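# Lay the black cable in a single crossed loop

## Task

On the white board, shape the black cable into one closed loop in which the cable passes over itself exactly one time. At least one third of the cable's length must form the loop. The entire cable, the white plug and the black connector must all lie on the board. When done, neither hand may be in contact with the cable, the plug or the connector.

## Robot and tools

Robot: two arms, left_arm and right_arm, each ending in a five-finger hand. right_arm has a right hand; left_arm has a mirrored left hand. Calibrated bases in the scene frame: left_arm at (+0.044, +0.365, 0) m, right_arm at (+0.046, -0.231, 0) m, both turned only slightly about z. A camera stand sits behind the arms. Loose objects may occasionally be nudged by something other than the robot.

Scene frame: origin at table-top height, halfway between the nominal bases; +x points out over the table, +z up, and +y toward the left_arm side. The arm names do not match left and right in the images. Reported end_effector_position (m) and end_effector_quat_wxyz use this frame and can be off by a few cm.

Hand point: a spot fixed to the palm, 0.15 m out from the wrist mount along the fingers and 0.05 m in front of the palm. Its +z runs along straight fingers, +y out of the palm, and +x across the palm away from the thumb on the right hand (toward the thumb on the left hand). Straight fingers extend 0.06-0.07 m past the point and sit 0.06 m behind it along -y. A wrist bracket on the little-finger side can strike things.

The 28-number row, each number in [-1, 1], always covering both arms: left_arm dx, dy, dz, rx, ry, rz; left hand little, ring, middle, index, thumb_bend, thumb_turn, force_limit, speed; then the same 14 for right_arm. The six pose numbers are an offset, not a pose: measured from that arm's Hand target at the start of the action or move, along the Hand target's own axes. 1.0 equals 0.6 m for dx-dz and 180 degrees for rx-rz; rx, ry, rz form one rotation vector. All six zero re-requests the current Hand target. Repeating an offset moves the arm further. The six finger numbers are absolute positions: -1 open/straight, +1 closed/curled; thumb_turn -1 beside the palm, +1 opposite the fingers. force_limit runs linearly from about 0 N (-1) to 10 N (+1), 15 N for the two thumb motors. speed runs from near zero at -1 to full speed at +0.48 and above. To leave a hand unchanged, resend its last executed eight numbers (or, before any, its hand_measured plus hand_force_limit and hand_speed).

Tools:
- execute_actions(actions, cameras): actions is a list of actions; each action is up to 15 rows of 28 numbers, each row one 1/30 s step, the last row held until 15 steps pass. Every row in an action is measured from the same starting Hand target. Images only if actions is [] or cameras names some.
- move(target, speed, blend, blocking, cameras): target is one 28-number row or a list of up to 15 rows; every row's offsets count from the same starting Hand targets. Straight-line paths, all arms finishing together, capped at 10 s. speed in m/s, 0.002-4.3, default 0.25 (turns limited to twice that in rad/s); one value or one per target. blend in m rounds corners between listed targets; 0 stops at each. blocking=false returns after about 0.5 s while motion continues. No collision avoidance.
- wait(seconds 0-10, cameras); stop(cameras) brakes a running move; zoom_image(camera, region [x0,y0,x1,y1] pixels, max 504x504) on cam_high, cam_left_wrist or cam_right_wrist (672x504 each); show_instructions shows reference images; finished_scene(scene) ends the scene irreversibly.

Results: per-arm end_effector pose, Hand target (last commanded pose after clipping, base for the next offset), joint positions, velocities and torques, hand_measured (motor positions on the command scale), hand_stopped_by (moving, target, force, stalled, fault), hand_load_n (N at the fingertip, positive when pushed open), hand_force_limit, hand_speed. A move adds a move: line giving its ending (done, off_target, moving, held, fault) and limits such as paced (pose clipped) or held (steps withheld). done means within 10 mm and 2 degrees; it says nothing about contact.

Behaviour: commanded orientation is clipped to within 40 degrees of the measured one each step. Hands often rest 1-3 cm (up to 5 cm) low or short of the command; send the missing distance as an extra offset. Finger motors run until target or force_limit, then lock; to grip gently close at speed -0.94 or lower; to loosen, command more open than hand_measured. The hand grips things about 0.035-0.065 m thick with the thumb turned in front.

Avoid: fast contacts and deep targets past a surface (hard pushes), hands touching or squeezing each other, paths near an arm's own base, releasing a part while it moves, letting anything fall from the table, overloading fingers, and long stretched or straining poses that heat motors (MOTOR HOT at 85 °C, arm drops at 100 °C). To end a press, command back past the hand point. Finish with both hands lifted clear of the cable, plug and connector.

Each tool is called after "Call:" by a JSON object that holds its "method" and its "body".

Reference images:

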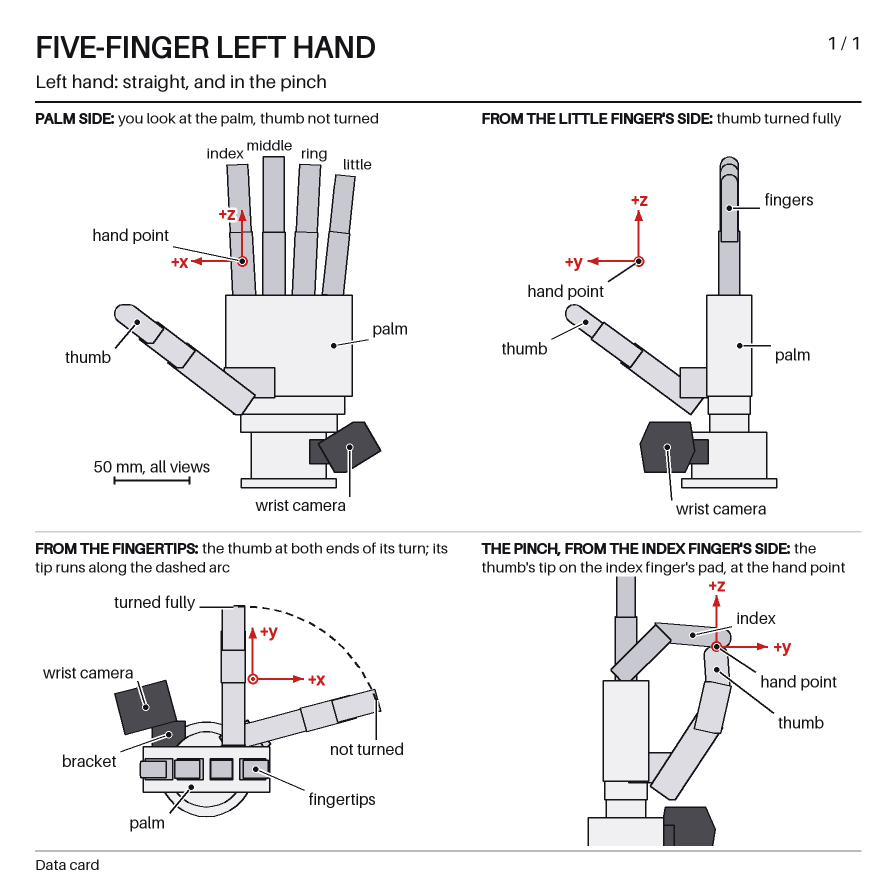

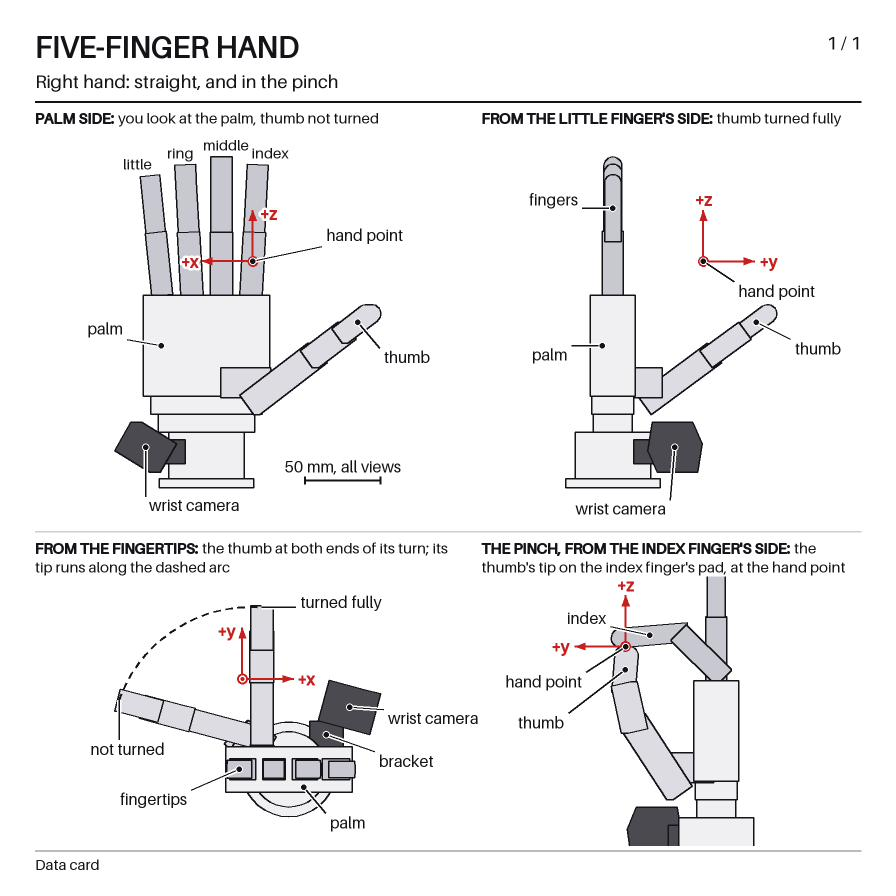

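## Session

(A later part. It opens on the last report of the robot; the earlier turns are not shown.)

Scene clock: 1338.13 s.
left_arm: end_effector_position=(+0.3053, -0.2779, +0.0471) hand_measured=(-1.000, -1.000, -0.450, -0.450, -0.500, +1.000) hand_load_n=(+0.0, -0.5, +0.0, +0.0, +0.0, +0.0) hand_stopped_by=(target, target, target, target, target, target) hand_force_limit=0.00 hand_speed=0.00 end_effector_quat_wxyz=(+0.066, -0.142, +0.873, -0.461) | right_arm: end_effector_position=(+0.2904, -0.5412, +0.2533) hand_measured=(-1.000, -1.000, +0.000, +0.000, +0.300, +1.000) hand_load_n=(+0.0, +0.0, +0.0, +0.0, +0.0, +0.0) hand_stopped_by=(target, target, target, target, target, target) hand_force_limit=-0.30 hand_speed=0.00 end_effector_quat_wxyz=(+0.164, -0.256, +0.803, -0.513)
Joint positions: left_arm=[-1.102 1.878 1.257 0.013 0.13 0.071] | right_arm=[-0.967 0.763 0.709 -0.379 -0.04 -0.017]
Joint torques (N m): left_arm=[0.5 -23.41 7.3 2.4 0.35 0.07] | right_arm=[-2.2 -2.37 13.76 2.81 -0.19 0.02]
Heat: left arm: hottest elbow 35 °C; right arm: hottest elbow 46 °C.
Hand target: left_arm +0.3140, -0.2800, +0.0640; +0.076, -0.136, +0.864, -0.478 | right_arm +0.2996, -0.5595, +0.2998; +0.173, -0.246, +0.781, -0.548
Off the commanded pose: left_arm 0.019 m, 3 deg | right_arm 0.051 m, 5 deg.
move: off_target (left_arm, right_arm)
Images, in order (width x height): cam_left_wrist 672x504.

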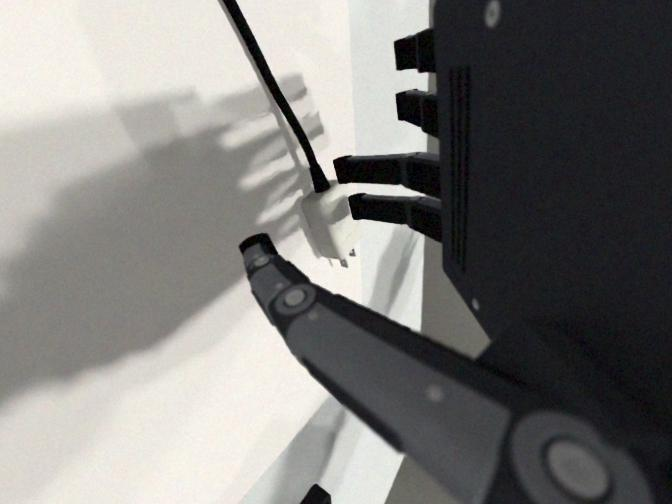

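Call:
{"method": "wait", "body": {"seconds": 0, "cameras": ["cam_high","cam_left_wrist"]}}

Scene clock: 1384.87 s.
left_arm: end_effector_position=(+0.3053, -0.2779, +0.0471) hand_measured=(-1.000, -1.000, -0.450, -0.450, -0.500, +1.000) hand_load_n=(+0.0, +0.0, +0.0, +0.0, +0.0, +0.0) hand_stopped_by=(target, target, target, target, target, target) hand_force_limit=0.00 hand_speed=0.00 end_effector_quat_wxyz=(+0.066, -0.142, +0.873, -0.461) | right_arm: end_effector_position=(+0.2904, -0.5412, +0.2533) hand_measured=(-1.000, -1.000, +0.000, +0.000, +0.300, +1.000) hand_load_n=(+0.0, +0.0, +0.0, +0.0, +0.0, +0.0) hand_stopped_by=(target, target, target, target, target, target) hand_force_limit=-0.30 hand_speed=0.00 end_effector_quat_wxyz=(+0.164, -0.256, +0.803, -0.513)
Joint positions: left_arm=[-1.102 1.878 1.257 0.013 0.13 0.071] | right_arm=[-0.967 0.763 0.709 -0.379 -0.04 -0.017]
Joint torques (N m): left_arm=[0.62 -23.41 7.34 2.35 0.36 0.07] | right_arm=[-2.02 -2.78 13.52 2.61 -0.11 -0.02]
Heat: left arm: hottest elbow 35 °C; right arm: hottest elbow 47 °C.
Hand target: left_arm +0.3140, -0.2800, +0.0640; +0.076, -0.136, +0.864, -0.478 | right_arm +0.2996, -0.5595, +0.2998; +0.173, -0.246, +0.781, -0.548
Off the commanded pose: left_arm 0.019 m, 3 deg | right_arm 0.051 m, 5 deg.
Images, in order (width x height): cam_high 672x504, cam_left_wrist 672x504.

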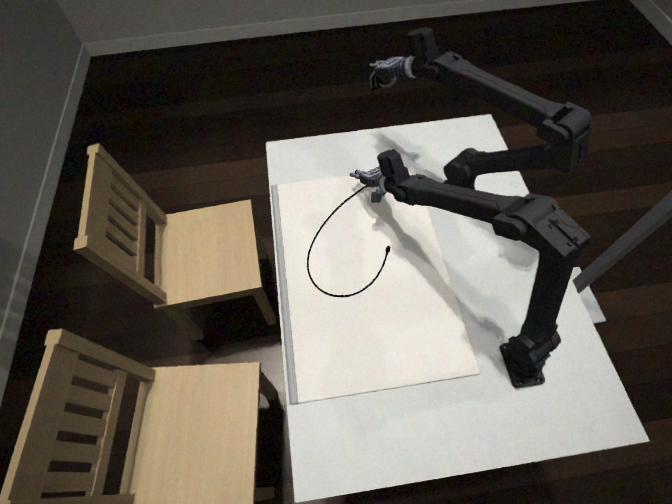

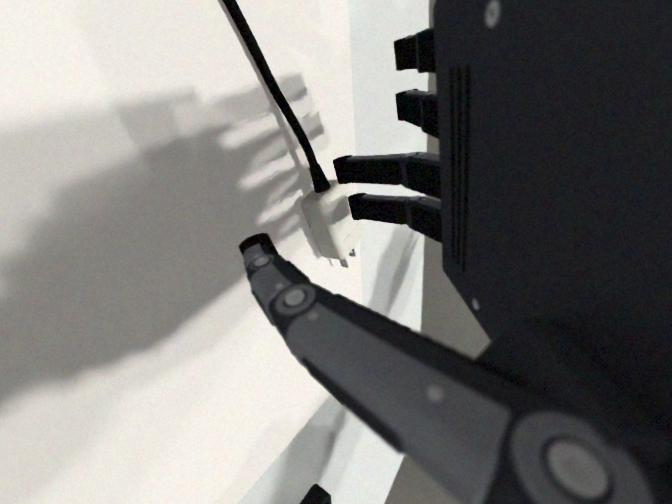

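Call:
{"method": "move", "body": {"target": [0.0003,-0.0092,0.0147,0,0,0,-1,-1,-0.45,-0.45,-0.5,1,0,0,0,0,0,0,0,0,-1,-1,0,0,0.3,1,-0.3,0], "speed": 0.1, "cameras": ["cam_left_wrist"]}}

Scene clock: 1396.10 s.
left_arm: end_effector_position=(+0.3053, -0.2779, +0.0471) hand_measured=(-1.000, -1.000, -0.450, -0.450, -0.500, +1.000) hand_load_n=(+0.0, +0.0, +0.0, +0.0, +0.0, +0.0) hand_stopped_by=(target, target, target, target, target, target) hand_force_limit=0.00 hand_speed=0.00 end_effector_quat_wxyz=(+0.066, -0.142, +0.873, -0.461) | right_arm: end_effector_position=(+0.2904, -0.5412, +0.2533) hand_measured=(-1.000, -1.000, +0.000, +0.000, +0.300, +1.000) hand_load_n=(+0.0, +0.0, +0.0, +0.0, +0.0, +0.0) hand_stopped_by=(target, target, target, target, target, target) hand_force_limit=-0.30 hand_speed=0.00 end_effector_quat_wxyz=(+0.164, -0.256, +0.803, -0.513)
Joint positions: left_arm=[-1.102 1.878 1.257 0.013 0.13 0.071] | right_arm=[-0.967 0.763 0.709 -0.379 -0.04 -0.017]
Joint torques (N m): left_arm=[0.26 -21.66 9.85 2.02 0.25 0.05] | right_arm=[-1.49 -1.79 13.61 2.8 -0.09 0]
Heat: left arm: hottest elbow 35 °C; right arm: hottest elbow 47 °C.
Hand target: left_arm +0.3170, -0.2900, +0.0640; +0.076, -0.136, +0.864, -0.478 | right_arm +0.2996, -0.5595, +0.2998; +0.173, -0.246, +0.781, -0.548
Off the commanded pose: left_arm 0.024 m, 3 deg | right_arm 0.051 m, 5 deg.
move: off_target (left_arm, right_arm)
Images, in order (width x height): cam_left_wrist 672x504.

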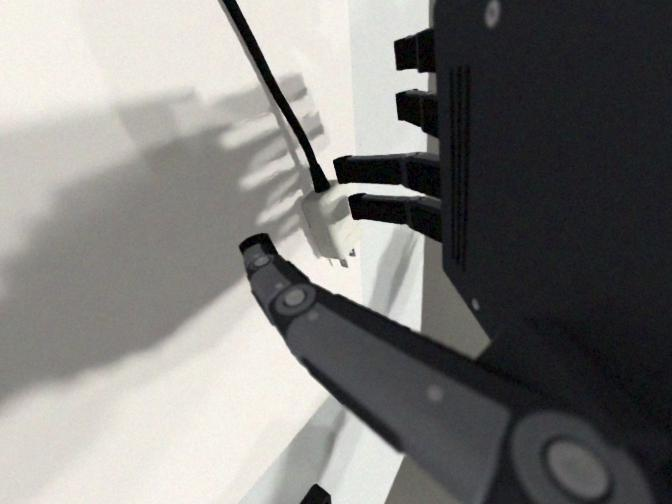

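Call:
{"method": "move", "body": {"target": [0,0,0,0,0,0,-1,-1,0.2,0.2,-0.2,1,-0.2,-0.85,0,0,0,0,0,0,-1,-1,0,0,0.3,1,-0.3,0], "speed": 0.1, "cameras": ["cam_left_wrist"]}}

Call:
{"method": "wait", "body": {"seconds": 2, "cameras": ["cam_left_wrist"]}}

Scene clock: 1402.63 s.
left_arm: end_effector_position=(+0.3053, -0.2779, +0.0471) hand_measured=(-1.000, -1.000, +0.200, +0.200, -0.200, +1.000) hand_load_n=(+0.0, -0.5, +0.0, +0.0, +0.0, +0.0) hand_stopped_by=(target, target, target, target, target, target) hand_force_limit=-0.20 hand_speed=-0.85 end_effector_quat_wxyz=(+0.066, -0.142, +0.873, -0.461) | right_arm: end_effector_position=(+0.2904, -0.5412, +0.2533) hand_measured=(-1.000, -1.000, +0.000, +0.000, +0.300, +1.000) hand_load_n=(+0.0, +0.0, +0.0, +0.0, +0.5, +0.0) hand_stopped_by=(target, target, target, target, target, target) hand_force_limit=-0.30 hand_speed=0.00 end_effector_quat_wxyz=(+0.164, -0.256, +0.803, -0.513)
Joint positions: left_arm=[-1.102 1.878 1.257 0.013 0.13 0.071] | right_arm=[-0.967 0.763 0.709 -0.379 -0.04 -0.017]
Joint torques (N m): left_arm=[0.38 -21.66 9.92 2.03 0.26 0.05] | right_arm=[-0.97 -2.02 13.68 2.71 -0.16 -0.04]
Heat: left arm: hottest elbow 36 °C; right arm: hottest elbow 47 °C.
Hand target: left_arm +0.3170, -0.2900, +0.0640; +0.076, -0.136, +0.864, -0.478 | right_arm +0.2996, -0.5595, +0.2998; +0.173, -0.246, +0.781, -0.548
Off the commanded pose: left_arm 0.024 m, 3 deg | right_arm 0.051 m, 5 deg.
move: off_target (left_arm, right_arm)
Images, in order (width x height): cam_left_wrist 672x504.

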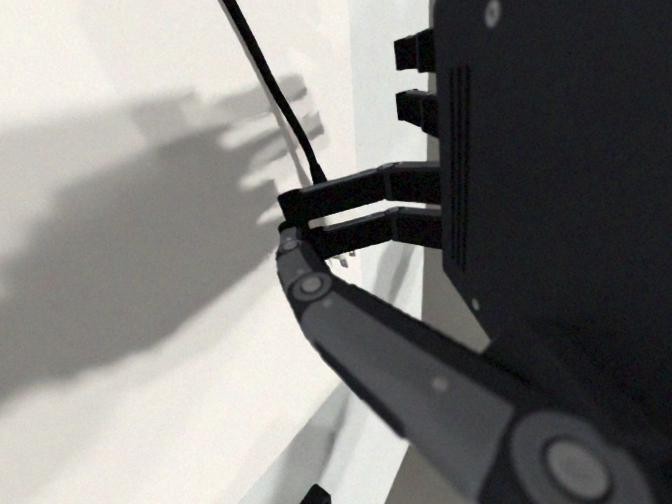

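Scene clock: 1404.63 s.
left_arm: end_effector_position=(+0.3053, -0.2779, +0.0471) hand_measured=(-1.000, -1.000, +0.200, +0.200, -0.200, +1.000) hand_load_n=(+0.0, +0.0, +0.0, +0.0, +0.0, +0.0) hand_stopped_by=(target, target, target, target, target, target) hand_force_limit=-0.20 hand_speed=-0.85 end_effector_quat_wxyz=(+0.066, -0.142, +0.873, -0.461) | right_arm: end_effector_position=(+0.2904, -0.5412, +0.2533) hand_measured=(-1.000, -1.000, +0.000, +0.000, +0.300, +1.000) hand_load_n=(+0.0, +0.0, +0.0, +0.0, +0.0, +0.0) hand_stopped_by=(target, target, target, target, target, target) hand_force_limit=-0.30 hand_speed=0.00 end_effector_quat_wxyz=(+0.164, -0.256, +0.803, -0.513)
Joint positions: left_arm=[-1.102 1.878 1.257 0.013 0.13 0.071] | right_arm=[-0.967 0.763 0.709 -0.379 -0.04 -0.017]
Joint torques (N m): left_arm=[0.26 -21.66 9.84 1.98 0.27 0.07] | right_arm=[-1.67 -2.32 13.59 2.61 -0.14 0.04]
Heat: left arm: hottest elbow 36 °C; right arm: hottest elbow 47 °C.
Hand target: left_arm +0.3170, -0.2900, +0.0640; +0.076, -0.136, +0.864, -0.478 | right_arm +0.2996, -0.5595, +0.2998; +0.173, -0.246, +0.781, -0.548
Off the commanded pose: left_arm 0.024 m, 3 deg | right_arm 0.051 m, 5 deg.
wait: 2.00 s; at rest by 0.17 s
Images, in order (width x height): cam_left_wrist 672x504.

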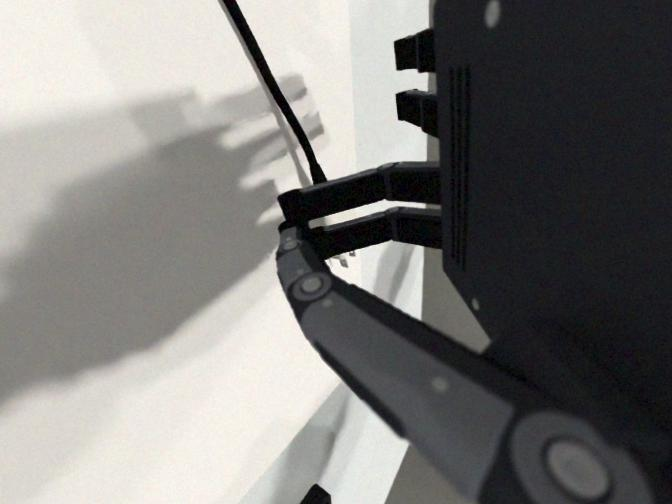

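Call:
{"method": "move", "body": {"target": [[0,0,0,0,0,0,-1,-1,-0.45,-0.45,-0.5,1,0,0,0,0,0,0,0,0,-1,-1,0,0,0.3,1,-0.3,0],[0.0123,0.0395,0.0185,0,0,0,-1,-1,-0.45,-0.45,-0.5,1,0,0,0,0,0,0,0,0,-1,-1,0,0,0.3,1,-0.3,0]], "speed": 0.08, "cameras": ["cam_left_wrist"]}}

Scene clock: 1421.97 s.
left_arm: end_effector_position=(+0.3107, -0.2855, +0.0412) hand_measured=(-1.000, -1.000, -0.450, -0.450, -0.500, +1.000) hand_load_n=(+0.0, +0.0, +0.0, +0.0, +0.0, +0.5) hand_stopped_by=(target, target, target, target, target, target) hand_force_limit=0.00 hand_speed=0.00 end_effector_quat_wxyz=(+0.073, -0.141, +0.866, -0.473) | right_arm: end_effector_position=(+0.2904, -0.5412, +0.2533) hand_measured=(-1.000, -1.000, +0.000, +0.000, +0.300, +1.000) hand_load_n=(-0.5, +0.0, -0.5, +0.0, +0.0, +0.0) hand_stopped_by=(target, target, target, target, target, target) hand_force_limit=-0.30 hand_speed=0.00 end_effector_quat_wxyz=(+0.164, -0.256, +0.803, -0.513)
Joint positions: left_arm=[-1.102 1.901 1.257 0.068 0.122 0.071] | right_arm=[-0.967 0.763 0.709 -0.379 -0.04 -0.017]
Joint torques (N m): left_arm=[-0.32 -21.01 7.23 2.4 0.16 0] | right_arm=[-1.44 -2.43 13.78 2.33 -0.2 0.09]
Heat: left arm: hottest elbow 37 °C; right arm: hottest elbow 47 °C.
Hand target: left_arm +0.3090, -0.2893, +0.0380; +0.076, -0.136, +0.864, -0.478 | right_arm +0.2996, -0.5595, +0.2998; +0.173, -0.246, +0.781, -0.548
Off the commanded pose: left_arm 0.005 m, 1 deg | right_arm 0.051 m, 5 deg.
move: off_target (right_arm)
Images, in order (width x height): cam_left_wrist 672x504.

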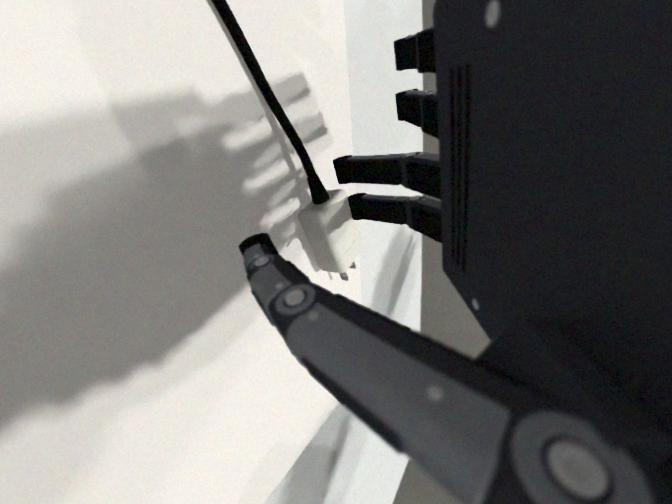

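Call:
{"method": "move", "body": {"target": [[0.007,-0.039,0.0088,0,0,0,-1,-1,-0.45,-0.45,-0.5,1,0,0,0,0,0,0,0,0,-1,-1,0,0,0.3,1,-0.3,0],[0.007,0.0005,0.0335,0,0,0,-1,-1,-0.45,-0.45,-0.5,1,0,0,0,0,0,0,0,0,-1,-1,0,0,0.3,1,-0.3,0]], "speed": 0.08, "cameras": ["cam_left_wrist"]}}

Scene clock: 1453.53 s.
left_arm: end_effector_position=(+0.3140, -0.2942, +0.0368) hand_measured=(-1.000, -1.000, -0.450, -0.450, -0.500, +1.000) hand_load_n=(+0.0, -0.5, +0.0, +1.0, +0.0, +0.0) hand_stopped_by=(target, target, target, target, target, target) hand_force_limit=0.00 hand_speed=0.00 end_effector_quat_wxyz=(+0.078, -0.141, +0.863, -0.479) | right_arm: end_effector_position=(+0.2904, -0.5412, +0.2533) hand_measured=(-1.000, -1.000, +0.000, +0.000, +0.300, +1.000) hand_load_n=(+0.0, +0.0, +0.0, +0.0, +0.0, +0.5) hand_stopped_by=(target, target, target, target, target, target) hand_force_limit=-0.30 hand_speed=0.00 end_effector_quat_wxyz=(+0.164, -0.256, +0.803, -0.513)
Joint positions: left_arm=[-1.105 1.925 1.273 0.092 0.113 0.071] | right_arm=[-0.967 0.763 0.709 -0.379 -0.04 -0.017]
Joint torques (N m): left_arm=[-0.91 -19.02 9.61 1.74 0.17 -0.08] | right_arm=[-1.61 -2.67 13.65 2.71 -0.11 0.11]
Heat: left arm: hottest elbow 36 °C; right arm: hottest elbow 48 °C.
Hand target: left_arm +0.3105, -0.3065, +0.0270; +0.076, -0.137, +0.864, -0.478 | right_arm +0.2996, -0.5595, +0.2998; +0.173, -0.246, +0.781, -0.548
Off the commanded pose: left_arm 0.016 m, 1 deg | right_arm 0.051 m, 5 deg.
move: off_target (left_arm, right_arm)
Images, in order (width x height): cam_left_wrist 672x504.

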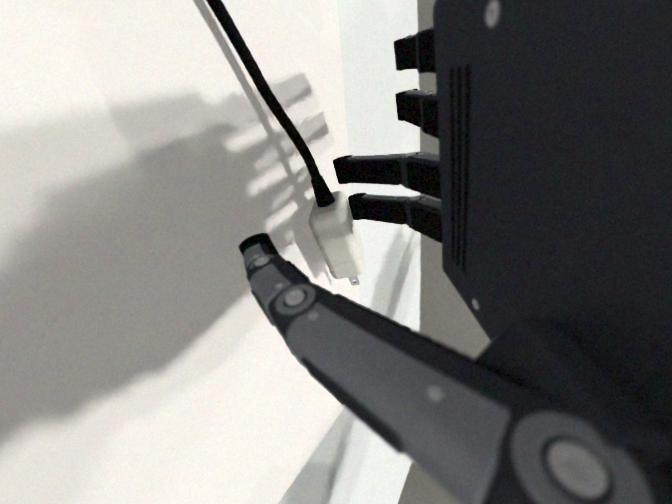

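Call:
{"method": "move", "body": {"target": [-0.02,-0.09,-0.02,0,0,0,-1,-1,-0.7,-0.7,-0.5,1,0,0,0,0,0,0,0,0,-1,-1,0,0,0.3,1,-0.3,0], "speed": 0.1, "cameras": ["cam_high","cam_left_wrist"]}}

Call:
{"method": "zoom_image", "body": {"camera": "cam_high", "region": [320, 120, 460, 225]}}

Scene clock: 1462.13 s.
left_arm: end_effector_position=(+0.3166, -0.3032, +0.0454) hand_measured=(-1.000, -1.000, -0.700, -0.700, -0.500, +1.000) hand_load_n=(+0.0, -0.5, +0.0, +0.0, +0.0, +0.0) hand_stopped_by=(target, target, target, target, target, target) hand_force_limit=0.00 hand_speed=0.00 end_effector_quat_wxyz=(+0.067, -0.143, +0.876, -0.456) | right_arm: end_effector_position=(+0.2904, -0.5412, +0.2533) hand_measured=(-1.000, -1.000, +0.000, +0.000, +0.300, +1.000) hand_load_n=(+0.0, +0.0, +0.0, +0.0, +0.0, +0.0) hand_stopped_by=(target, target, target, target, target, target) hand_force_limit=-0.30 hand_speed=0.00 end_effector_quat_wxyz=(+0.164, -0.256, +0.803, -0.513)
Joint positions: left_arm=[-1.105 1.941 1.358 -0.034 0.121 0.071] | right_arm=[-0.967 0.763 0.709 -0.379 -0.04 -0.017]
Joint torques (N m): left_arm=[-0.09 -24.41 11.71 1.02 0.36 0.02] | right_arm=[-1.67 -2.55 13.63 2.48 -0.07 -0.01]
Heat: left arm: hottest elbow 36 °C; right arm: hottest elbow 48 °C.
Hand target: left_arm +0.3276, -0.3204, +0.0792; +0.076, -0.137, +0.864, -0.478 | right_arm +0.2996, -0.5595, +0.2998; +0.173, -0.246, +0.781, -0.548
Off the commanded pose: left_arm 0.039 m, 3 deg | right_arm 0.051 m, 5 deg.
move: off_target (left_arm, right_arm)
Images, in order (width x height): cam_high 672x504, cam_left_wrist 672x504.

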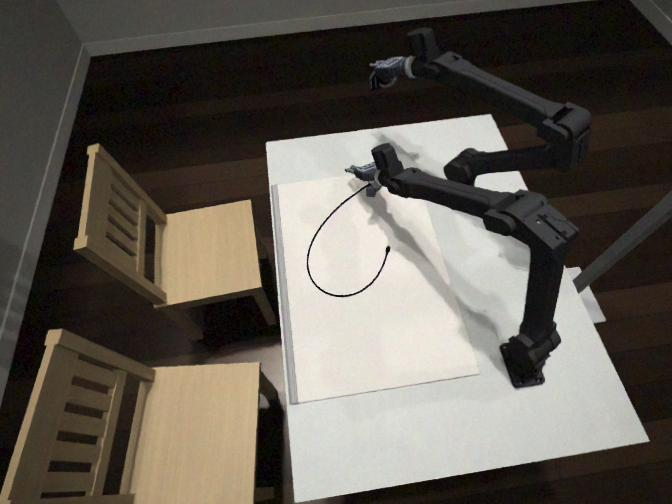

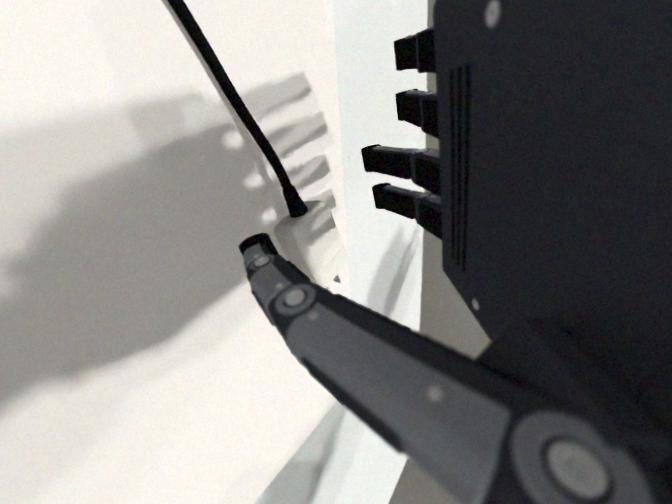

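Scaled by 3.600 from the camera's 672x504 image, which has a finer 960x720 frame.

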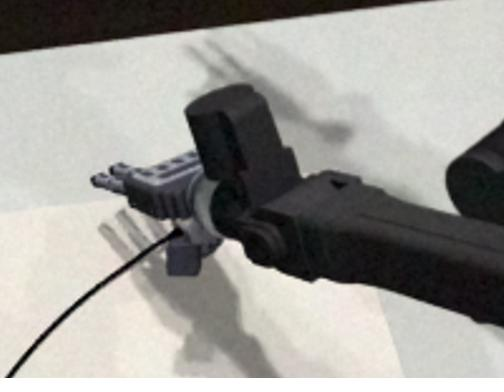

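Call:
{"method": "move", "body": {"target": [0.0508,-0.0357,-0.0143,0,-0.0942,-0.0589,-1,-1,-0.6,-0.6,-0.5,1,0,0,0,0,0,0,0,0,-1,-1,0,0,0.3,1,-0.3,0], "speed": 0.12, "cameras": ["cam_high","cam_left_wrist"]}}

Scene clock: 1499.60 s.
left_arm: end_effector_position=(+0.3000, -0.3114, +0.0628) hand_measured=(-1.000, -1.000, -0.600, -0.600, -0.500, +1.000) hand_load_n=(+0.0, +0.0, +0.0, +0.0, +0.0, +0.0) hand_stopped_by=(target, target, target, target, target, target) hand_force_limit=0.00 hand_speed=0.00 end_effector_quat_wxyz=(+0.162, -0.281, +0.842, -0.430) | right_arm: end_effector_position=(+0.2904, -0.5412, +0.2533) hand_measured=(-1.000, -1.000, +0.000, +0.000, +0.300, +1.000) hand_load_n=(+0.0, +0.0, +0.0, +0.0, +0.0, +0.0) hand_stopped_by=(target, target, target, target, target, target) hand_force_limit=-0.30 hand_speed=0.00 end_effector_quat_wxyz=(+0.164, -0.256, +0.803, -0.513)
Joint positions: left_arm=[-1.219 1.906 1.367 -0.104 -0.275 -0.163] | right_arm=[-0.967 0.763 0.709 -0.379 -0.04 -0.017]
Joint torques (N m): left_arm=[-0.91 -24.29 11.9 1.01 -0.06 -0.21] | right_arm=[-1.44 -1.9 13.38 2.84 -0.16 0.02]
Heat: left arm: hottest elbow 39 °C; right arm: hottest elbow 48 °C.
Hand target: left_arm +0.2998, -0.3337, +0.1020; +0.158, -0.284, +0.827, -0.458 | right_arm +0.2996, -0.5595, +0.2998; +0.173, -0.246, +0.781, -0.548
Off the commanded pose: left_arm 0.045 m, 4 deg | right_arm 0.051 m, 5 deg.
move: off_target (left_arm, right_arm)
Images, in order (width x height): cam_high 672x504, cam_left_wrist 672x504.

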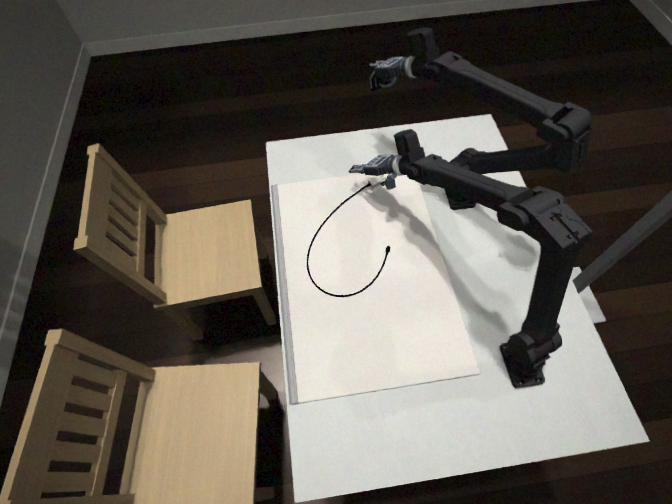

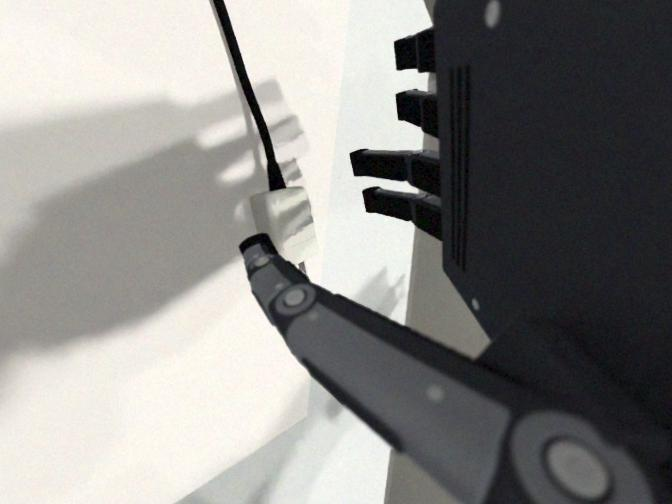

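Call:
{"method": "zoom_image", "body": {"camera": "cam_high", "region": [340, 150, 424, 213]}}

Call:
{"method": "zoom_image", "body": {"camera": "cam_left_wrist", "region": [150, 120, 450, 345]}}

Scaled by 6.000 from the camera's 672x504 image, which has a finer 960x720 frame.

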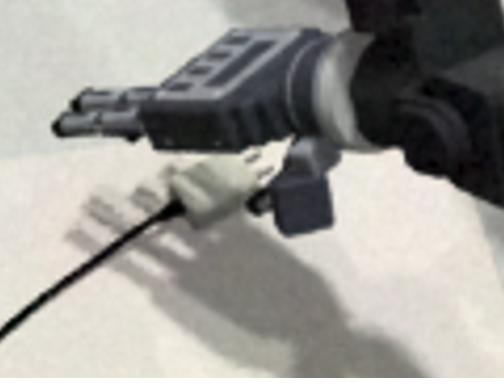

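Scaled by 1.680 from the camera's 672x504 image, which has a finer 960x720 frame.

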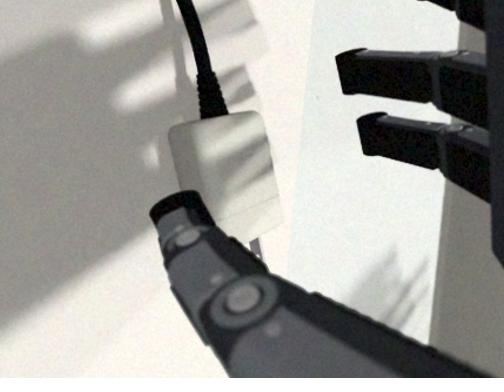

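Call:
{"method": "move", "body": {"target": [[0.0035,0.0606,0.0035,0,-0.0424,-0.0265,-1,-1,-0.6,-0.6,-0.5,1,0,0,0,0,0,0,0,0,-1,-1,0,0,0.3,1,-0.3,0],[0.0035,0.1172,0.0388,0,-0.0424,-0.0265,-1,-1,-0.6,-0.6,-0.5,1,0,0,0,0,0,0,0,0,-1,-1,0,0,0.3,1,-0.3,0]], "speed": 0.08, "cameras": ["cam_left_wrist"]}}

Scene clock: 1618.17 s.
left_arm: end_effector_position=(+0.2938, -0.3128, +0.0277) hand_measured=(-1.000, -1.000, -0.600, -0.600, -0.500, +1.000) hand_load_n=(+0.0, +0.0, +0.0, +0.0, +0.0, +0.0) hand_stopped_by=(target, target, target, target, target, target) hand_force_limit=0.00 hand_speed=0.00 end_effector_quat_wxyz=(+0.199, -0.346, +0.808, -0.433) | right_arm: end_effector_position=(+0.2904, -0.5412, +0.2533) hand_measured=(-1.000, -1.000, +0.000, +0.000, +0.300, +1.000) hand_load_n=(+0.0, +0.0, +0.0, +0.0, +0.0, +0.0) hand_stopped_by=(target, target, target, target, target, target) hand_force_limit=-0.30 hand_speed=0.00 end_effector_quat_wxyz=(+0.164, -0.256, +0.803, -0.513)
Joint positions: left_arm=[-1.266 1.959 1.328 -0.018 -0.445 -0.289] | right_arm=[-0.967 0.763 0.709 -0.379 -0.04 -0.017]
Joint torques (N m): left_arm=[-1.14 -22.12 7.53 2.3 -0.15 -0.19] | right_arm=[-1.73 -2.26 13.26 2.7 -0.15 0.03]
Heat: left arm: hottest elbow 38 °C; right arm: hottest elbow 49 °C.
Hand target: left_arm +0.2871, -0.3212, +0.0299; +0.193, -0.348, +0.803, -0.444 | right_arm +0.2996, -0.5595, +0.2998; +0.173, -0.246, +0.781, -0.548
Off the commanded pose: left_arm 0.011 m, 2 deg | right_arm 0.051 m, 5 deg.
move: off_target (left_arm, right_arm)
Images, in order (width x height): cam_left_wrist 672x504.

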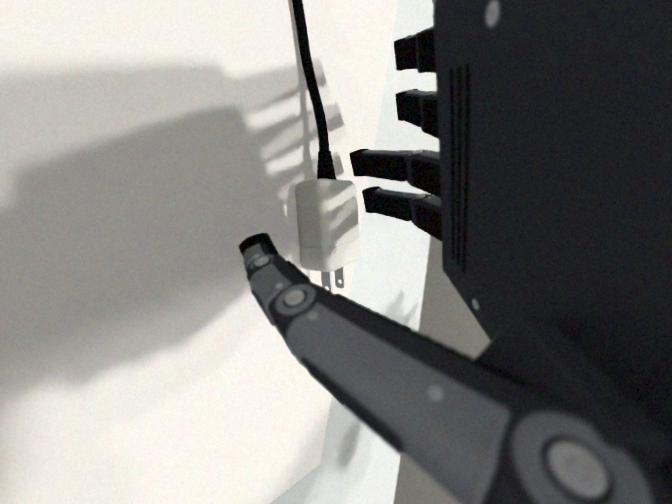

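Call:
{"method": "zoom_image", "body": {"camera": "cam_left_wrist", "region": [230, 130, 430, 330]}}

Scaled by 2.520 from the camera's 672x504 image, which has a finer 960x720 frame.

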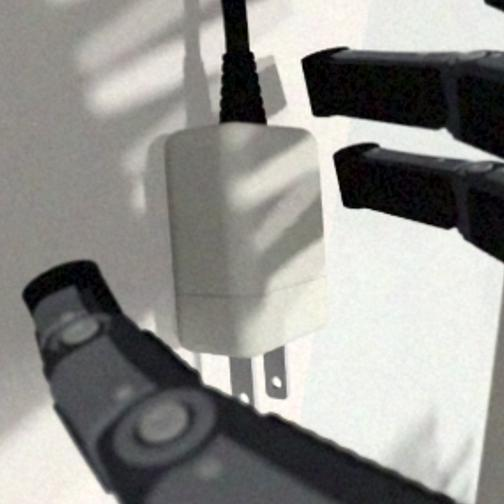

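Call:
{"method": "move", "body": {"target": [0.0105,0.0235,0.0128,0,0,0,-1,-1,-0.6,-0.6,-0.5,1,0,0,0,0,0,0,0,0,-1,-1,0,0,0.3,1,-0.3,0], "speed": 0.06, "cameras": ["cam_left_wrist"]}}

Scene clock: 1649.63 s.
left_arm: end_effector_position=(+0.2905, -0.3189, +0.0220) hand_measured=(-1.000, -1.000, -0.600, -0.600, -0.500, +1.000) hand_load_n=(+0.0, +0.0, +0.0, +0.0, -0.5, +0.0) hand_stopped_by=(target, target, target, target, target, target) hand_force_limit=0.00 hand_speed=0.00 end_effector_quat_wxyz=(+0.199, -0.347, +0.804, -0.440) | right_arm: end_effector_position=(+0.2904, -0.5412, +0.2533) hand_measured=(-1.000, -1.000, +0.000, +0.000, +0.300, +1.000) hand_load_n=(+0.0, +0.0, +0.0, +0.0, +0.0, +0.5) hand_stopped_by=(target, target, target, target, target, target) hand_force_limit=-0.30 hand_speed=0.00 end_effector_quat_wxyz=(+0.164, -0.256, +0.803, -0.513)
Joint positions: left_arm=[-1.275 1.977 1.328 0.013 -0.455 -0.296] | right_arm=[-0.967 0.763 0.709 -0.379 -0.04 -0.017]
Joint torques (N m): left_arm=[-0.85 -21.3 7.36 2.14 -0.05 -0.21] | right_arm=[-1.61 -2.02 13.63 2.48 -0.14 0]
Heat: left arm: hottest elbow 37 °C; right arm: hottest elbow 49 °C.
Hand target: left_arm +0.2823, -0.3251, +0.0139; +0.193, -0.348, +0.802, -0.444 | right_arm +0.2996, -0.5595, +0.2998; +0.173, -0.246, +0.781, -0.548
Off the commanded pose: left_arm 0.013 m, 1 deg | right_arm 0.051 m, 5 deg.
move: off_target (left_arm, right_arm)
Images, in order (width x height): cam_left_wrist 672x504.

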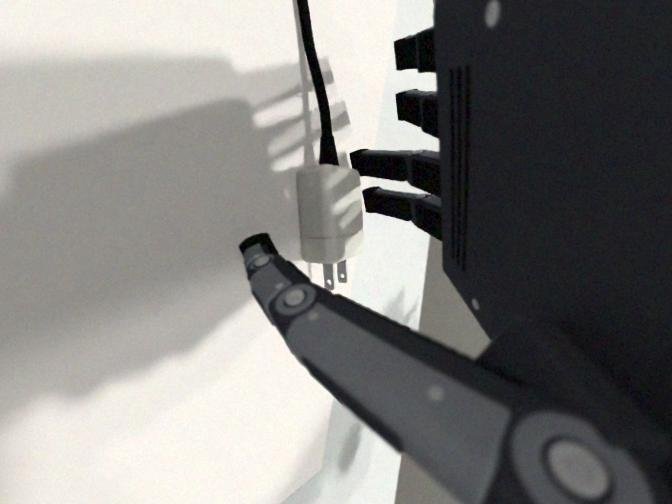

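Call:
{"method": "move", "body": {"target": [0,0,0,0,0,0,-1,-1,0.1,0.1,0.1,1,-0.1,-0.85,0,0,0,0,0,0,-1,-1,0,0,0.3,1,-0.3,0], "speed": 0.06, "cameras": ["cam_left_wrist"]}}

Call:
{"method": "wait", "body": {"seconds": 2, "cameras": ["cam_left_wrist"]}}

Scene clock: 1658.47 s.
left_arm: end_effector_position=(+0.2919, -0.3225, +0.0249) hand_measured=(-1.000, -1.000, -0.214, -0.144, -0.270, +1.000) hand_load_n=(-0.5, +0.0, +4.5, +6.0, +7.0, +0.5) hand_stopped_by=(target, target, force, force, force, target) hand_force_limit=-0.10 hand_speed=-0.85 end_effector_quat_wxyz=(+0.199, -0.349, +0.798, -0.449) | right_arm: end_effector_position=(+0.2904, -0.5412, +0.2533) hand_measured=(-1.000, -1.000, +0.000, +0.000, +0.300, +1.000) hand_load_n=(+0.0, +0.0, +0.0, +0.0, +0.0, +0.0) hand_stopped_by=(target, target, target, target, target, target) hand_force_limit=-0.30 hand_speed=0.00 end_effector_quat_wxyz=(+0.164, -0.256, +0.803, -0.513)
Joint positions: left_arm=[-1.276 1.978 1.328 0.034 -0.458 -0.298] | right_arm=[-0.967 0.763 0.709 -0.379 -0.04 -0.017]
Joint torques (N m): left_arm=[-1.03 -21.42 7.32 1.46 0.1 -0.18] | right_arm=[-1.2 -1.32 13.3 2.63 -0.14 0.07]
Heat: left arm: hottest elbow 36 °C; right arm: hottest elbow 50 °C.
Hand target: left_arm +0.2823, -0.3251, +0.0139; +0.193, -0.348, +0.802, -0.444 | right_arm +0.2996, -0.5595, +0.2998; +0.173, -0.246, +0.781, -0.548
Off the commanded pose: left_arm 0.015 m, 1 deg | right_arm 0.051 m, 5 deg.
move: off_target (left_arm, right_arm)
Images, in order (width x height): cam_left_wrist 672x504.

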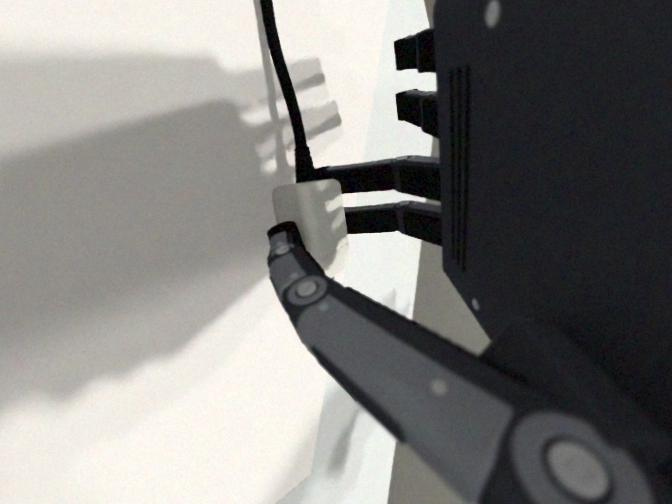

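Scene clock: 1660.47 s.
left_arm: end_effector_position=(+0.2919, -0.3225, +0.0249) hand_measured=(-1.000, -1.000, -0.214, -0.144, -0.270, +1.000) hand_load_n=(+0.0, +0.0, +4.5, +5.5, +7.0, +0.5) hand_stopped_by=(target, target, force, force, force, target) hand_force_limit=-0.10 hand_speed=-0.85 end_effector_quat_wxyz=(+0.199, -0.349, +0.798, -0.449) | right_arm: end_effector_position=(+0.2904, -0.5412, +0.2533) hand_measured=(-1.000, -1.000, +0.000, +0.000, +0.300, +1.000) hand_load_n=(+0.0, +0.0, +0.0, +0.0, +0.0, +0.0) hand_stopped_by=(target, target, target, target, target, target) hand_force_limit=-0.30 hand_speed=0.00 end_effector_quat_wxyz=(+0.164, -0.256, +0.803, -0.513)
Joint positions: left_arm=[-1.276 1.978 1.328 0.034 -0.458 -0.298] | right_arm=[-0.967 0.763 0.709 -0.379 -0.04 -0.017]
Joint torques (N m): left_arm=[-0.97 -21.42 7.39 1.5 0.1 -0.19] | right_arm=[-1.2 -2.9 13.6 2.4 -0.18 -0.01]
Heat: left arm: hottest elbow 36 °C; right arm: hottest elbow 50 °C.
Hand target: left_arm +0.2823, -0.3251, +0.0139; +0.193, -0.348, +0.802, -0.444 | right_arm +0.2996, -0.5595, +0.2998; +0.173, -0.246, +0.781, -0.548
Off the commanded pose: left_arm 0.015 m, 1 deg | right_arm 0.051 m, 5 deg.
wait: 2.00 s; at rest by 0.17 s
Images, in order (width x height): cam_left_wrist 672x504.

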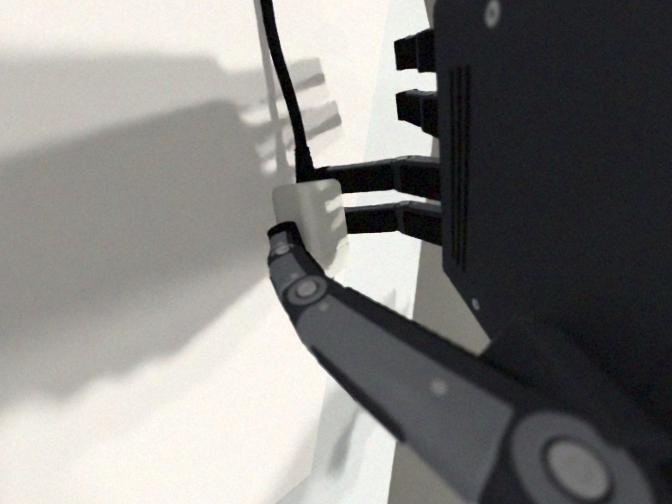

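Call:
{"method": "move", "body": {"target": [-0.0088,-0.183,-0.103,0,0,0,-1,-1,0.1,0.1,0.1,1,-0.1,-0.85,0,0,0,0,0,0,-1,-1,0,0,0.3,1,-0.3,0], "speed": 0.1, "cameras": ["cam_high","cam_left_wrist"]}}

Scene clock: 1701.03 s.
left_arm: end_effector_position=(+0.2848, -0.3069, +0.1021) hand_measured=(-1.000, -1.000, -0.214, -0.144, -0.270, +1.000) hand_load_n=(+0.0, +0.0, +3.5, +5.5, +7.0, +0.5) hand_stopped_by=(target, target, force, force, force, target) hand_force_limit=-0.10 hand_speed=-0.85 end_effector_quat_wxyz=(+0.198, -0.345, +0.817, -0.418) | right_arm: end_effector_position=(+0.2904, -0.5412, +0.2533) hand_measured=(-1.000, -1.000, +0.000, +0.000, +0.300, +1.000) hand_load_n=(+0.0, +0.0, +0.0, +0.0, +0.0, +0.0) hand_stopped_by=(target, target, target, target, target, target) hand_force_limit=-0.30 hand_speed=0.00 end_effector_quat_wxyz=(+0.164, -0.256, +0.803, -0.513)
Joint positions: left_arm=[-1.276 1.848 1.4 -0.238 -0.446 -0.298] | right_arm=[-0.967 0.763 0.709 -0.379 -0.04 -0.017]
Joint torques (N m): left_arm=[0.03 -23.18 12.3 1.03 0 -0.09] | right_arm=[-3.08 -2.43 13.48 2.67 -0.13 0.02]
Heat: left arm: hottest elbow 35 °C; right arm: hottest elbow 50 °C.
Hand target: left_arm +0.2901, -0.3253, +0.1397; +0.193, -0.348, +0.802, -0.444 | right_arm +0.2996, -0.5595, +0.2998; +0.173, -0.246, +0.781, -0.548
Off the commanded pose: left_arm 0.042 m, 3 deg | right_arm 0.051 m, 5 deg.
move: off_target (left_arm, right_arm)
Images, in order (width x height): cam_high 672x504, cam_left_wrist 672x504.

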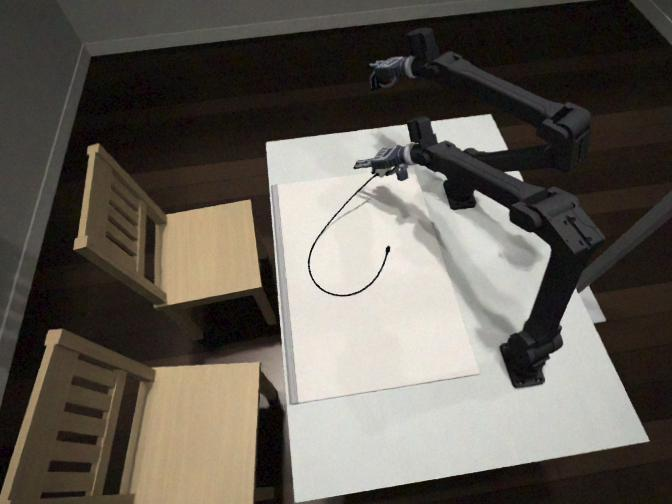

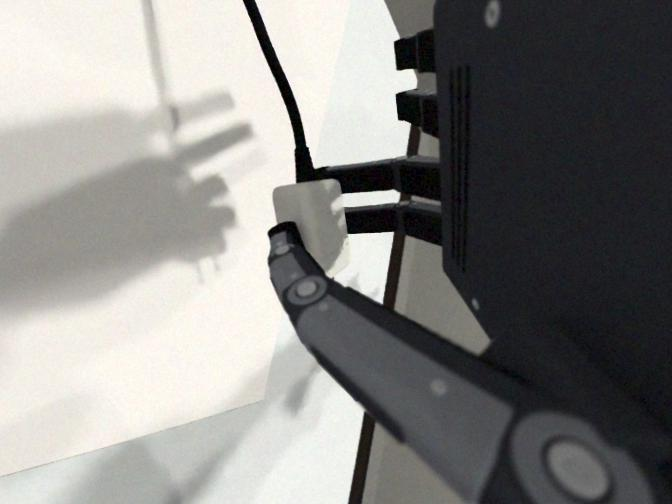

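Call:
{"method": "move", "body": {"target": [[-0.353,0.027,-0.075,0,0.0635,0.04,-1,-1,0.1,0.1,0.1,1,-0.1,-0.85,0,0,0,0,0,0,-1,-1,0,0,0.3,1,-0.3,0],[-0.5365,0.076,-0.153,0,0.127,0.0795,-1,-1,0.1,0.1,0.1,1,-0.1,-0.85,0,0,0,0,0,0,-1,-1,0,0,0.3,1,-0.3,0]], "speed": 0.15, "blend": 0.04, "cameras": ["cam_high","cam_left_wrist"]}}

Scene clock: 1714.10 s.
left_arm: end_effector_position=(+0.4327, -0.0237, +0.1403) hand_measured=(-1.000, -1.000, -0.214, -0.144, -0.270, +1.000) hand_load_n=(+0.0, +0.0, +3.5, +5.0, +7.5, +1.0) hand_stopped_by=(target, target, force, force, force, target) hand_force_limit=-0.10 hand_speed=-0.85 end_effector_quat_wxyz=(+0.076, -0.158, +0.863, -0.474) | right_arm: end_effector_position=(+0.2904, -0.5412, +0.2533) hand_measured=(-1.000, -1.000, +0.000, +0.000, +0.300, +1.000) hand_load_n=(+0.0, +0.0, +0.0, +0.0, +0.0, +0.0) hand_stopped_by=(target, target, target, target, target, target) hand_force_limit=-0.30 hand_speed=0.00 end_effector_quat_wxyz=(+0.164, -0.256, +0.803, -0.513)
Joint positions: left_arm=[-0.586 1.478 1.009 -0.203 0.523 0.356] | right_arm=[-0.967 0.763 0.709 -0.379 -0.04 -0.017]
Joint torques (N m): left_arm=[0.44 -17.38 8.4 1.02 0.6 0.08] | right_arm=[-2.26 -2.2 13.63 2.69 -0.16 0.02]
Heat: left arm: hottest elbow 36 °C; right arm: hottest elbow 50 °C.
Hand target: left_arm +0.4354, -0.0204, +0.1501; +0.084, -0.152, +0.862, -0.477 | right_arm +0.2996, -0.5595, +0.2998; +0.173, -0.246, +0.781, -0.548
Off the commanded pose: left_arm 0.011 m, 1 deg | right_arm 0.051 m, 5 deg.
move: off_target (left_arm, right_arm)
Images, in order (width x height): cam_high 672x504, cam_left_wrist 672x504.

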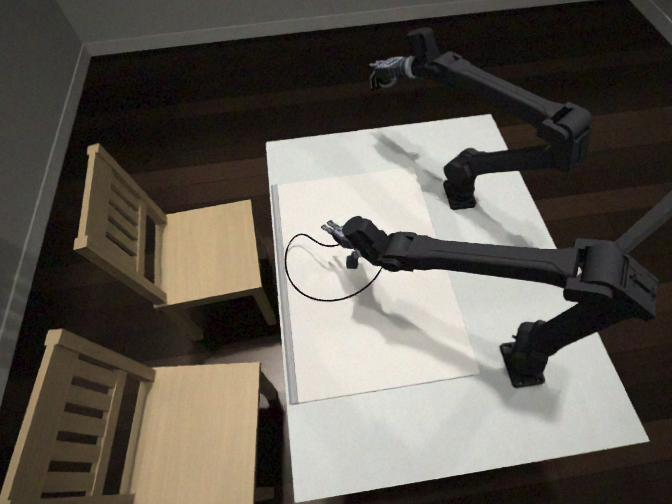

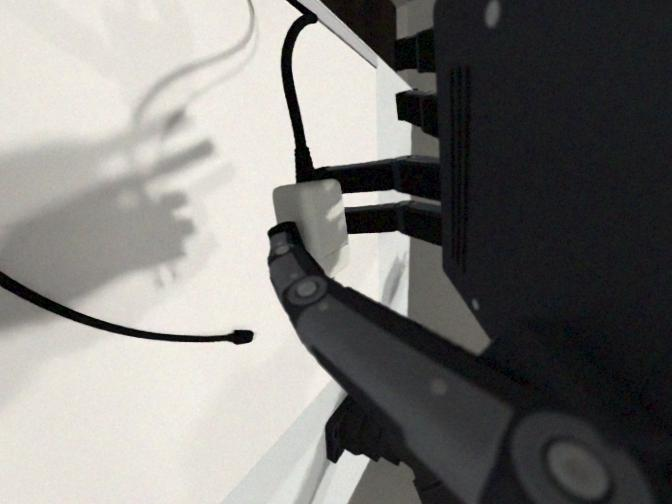

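Call:
{"method": "move", "body": {"target": [0.180,0.115,-0.121,0,0,0,-1,-1,0.1,0.1,0.1,1,-0.1,-0.85,0,0,0,0,0,0,-1,-1,0,0,0.3,1,-0.3,0], "speed": 0.12, "cameras": ["cam_high","cam_left_wrist"]}}

Call:
{"method": "zoom_image", "body": {"camera": "cam_high", "region": [270, 170, 470, 320]}}

Scene clock: 1730.07 s.
left_arm: end_effector_position=(+0.3020, +0.0410, +0.1222) hand_measured=(-1.000, -1.000, -0.214, -0.144, -0.270, +1.000) hand_load_n=(+0.0, +0.0, +3.0, +5.0, +7.0, +0.5) hand_stopped_by=(target, target, force, force, force, target) hand_force_limit=-0.10 hand_speed=-0.85 end_effector_quat_wxyz=(+0.081, -0.154, +0.868, -0.466) | right_arm: end_effector_position=(+0.2904, -0.5412, +0.2533) hand_measured=(-1.000, -1.000, +0.000, +0.000, +0.300, +1.000) hand_load_n=(+0.0, +0.0, +0.0, +0.0, +0.0, +0.0) hand_stopped_by=(target, target, target, target, target, target) hand_force_limit=-0.30 hand_speed=0.00 end_effector_quat_wxyz=(+0.164, -0.256, +0.803, -0.513)
Joint positions: left_arm=[-0.66 1.104 0.631 -0.19 0.454 0.325] | right_arm=[-0.967 0.763 0.709 -0.379 -0.04 -0.017]
Joint torques (N m): left_arm=[-0.91 -10.7 7.98 2.11 0.39 -0.24] | right_arm=[-2.84 -2.9 13.55 2.44 -0.14 0.01]
Heat: left arm: hottest elbow 36 °C; right arm: hottest elbow 50 °C.
Hand target: left_arm +0.3002, +0.0349, +0.1300; +0.084, -0.152, +0.862, -0.477 | right_arm +0.2996, -0.5595, +0.2998; +0.173, -0.246, +0.781, -0.548
Off the commanded pose: left_arm 0.010 m, 2 deg | right_arm 0.051 m, 5 deg.
move: off_target (right_arm)
Images, in order (width x height): cam_high 672x504, cam_left_wrist 672x504.

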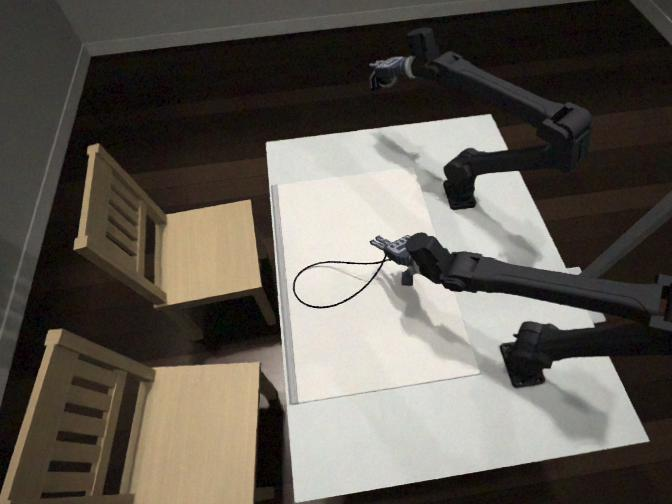

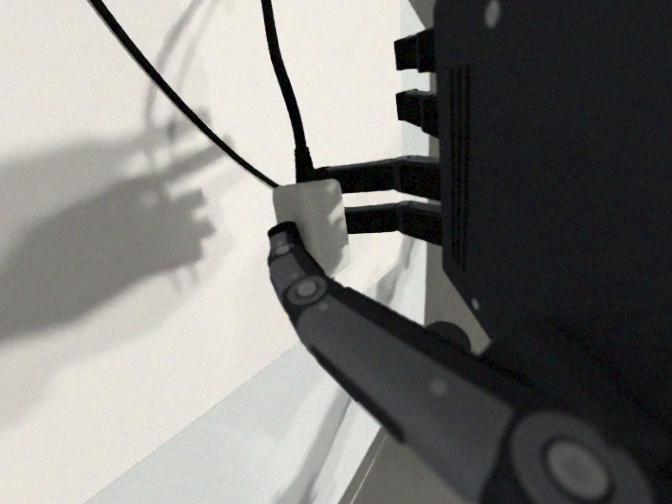

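Scaled by 2.520 from the camera's 672x504 image, which has a finer 960x720 frame.

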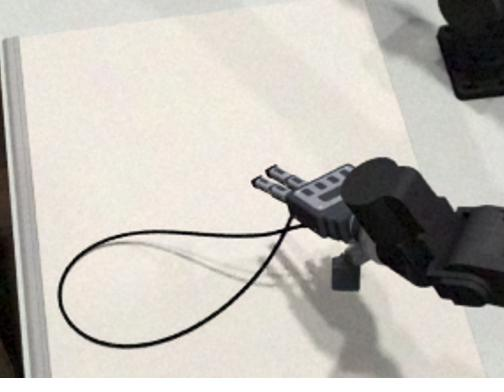

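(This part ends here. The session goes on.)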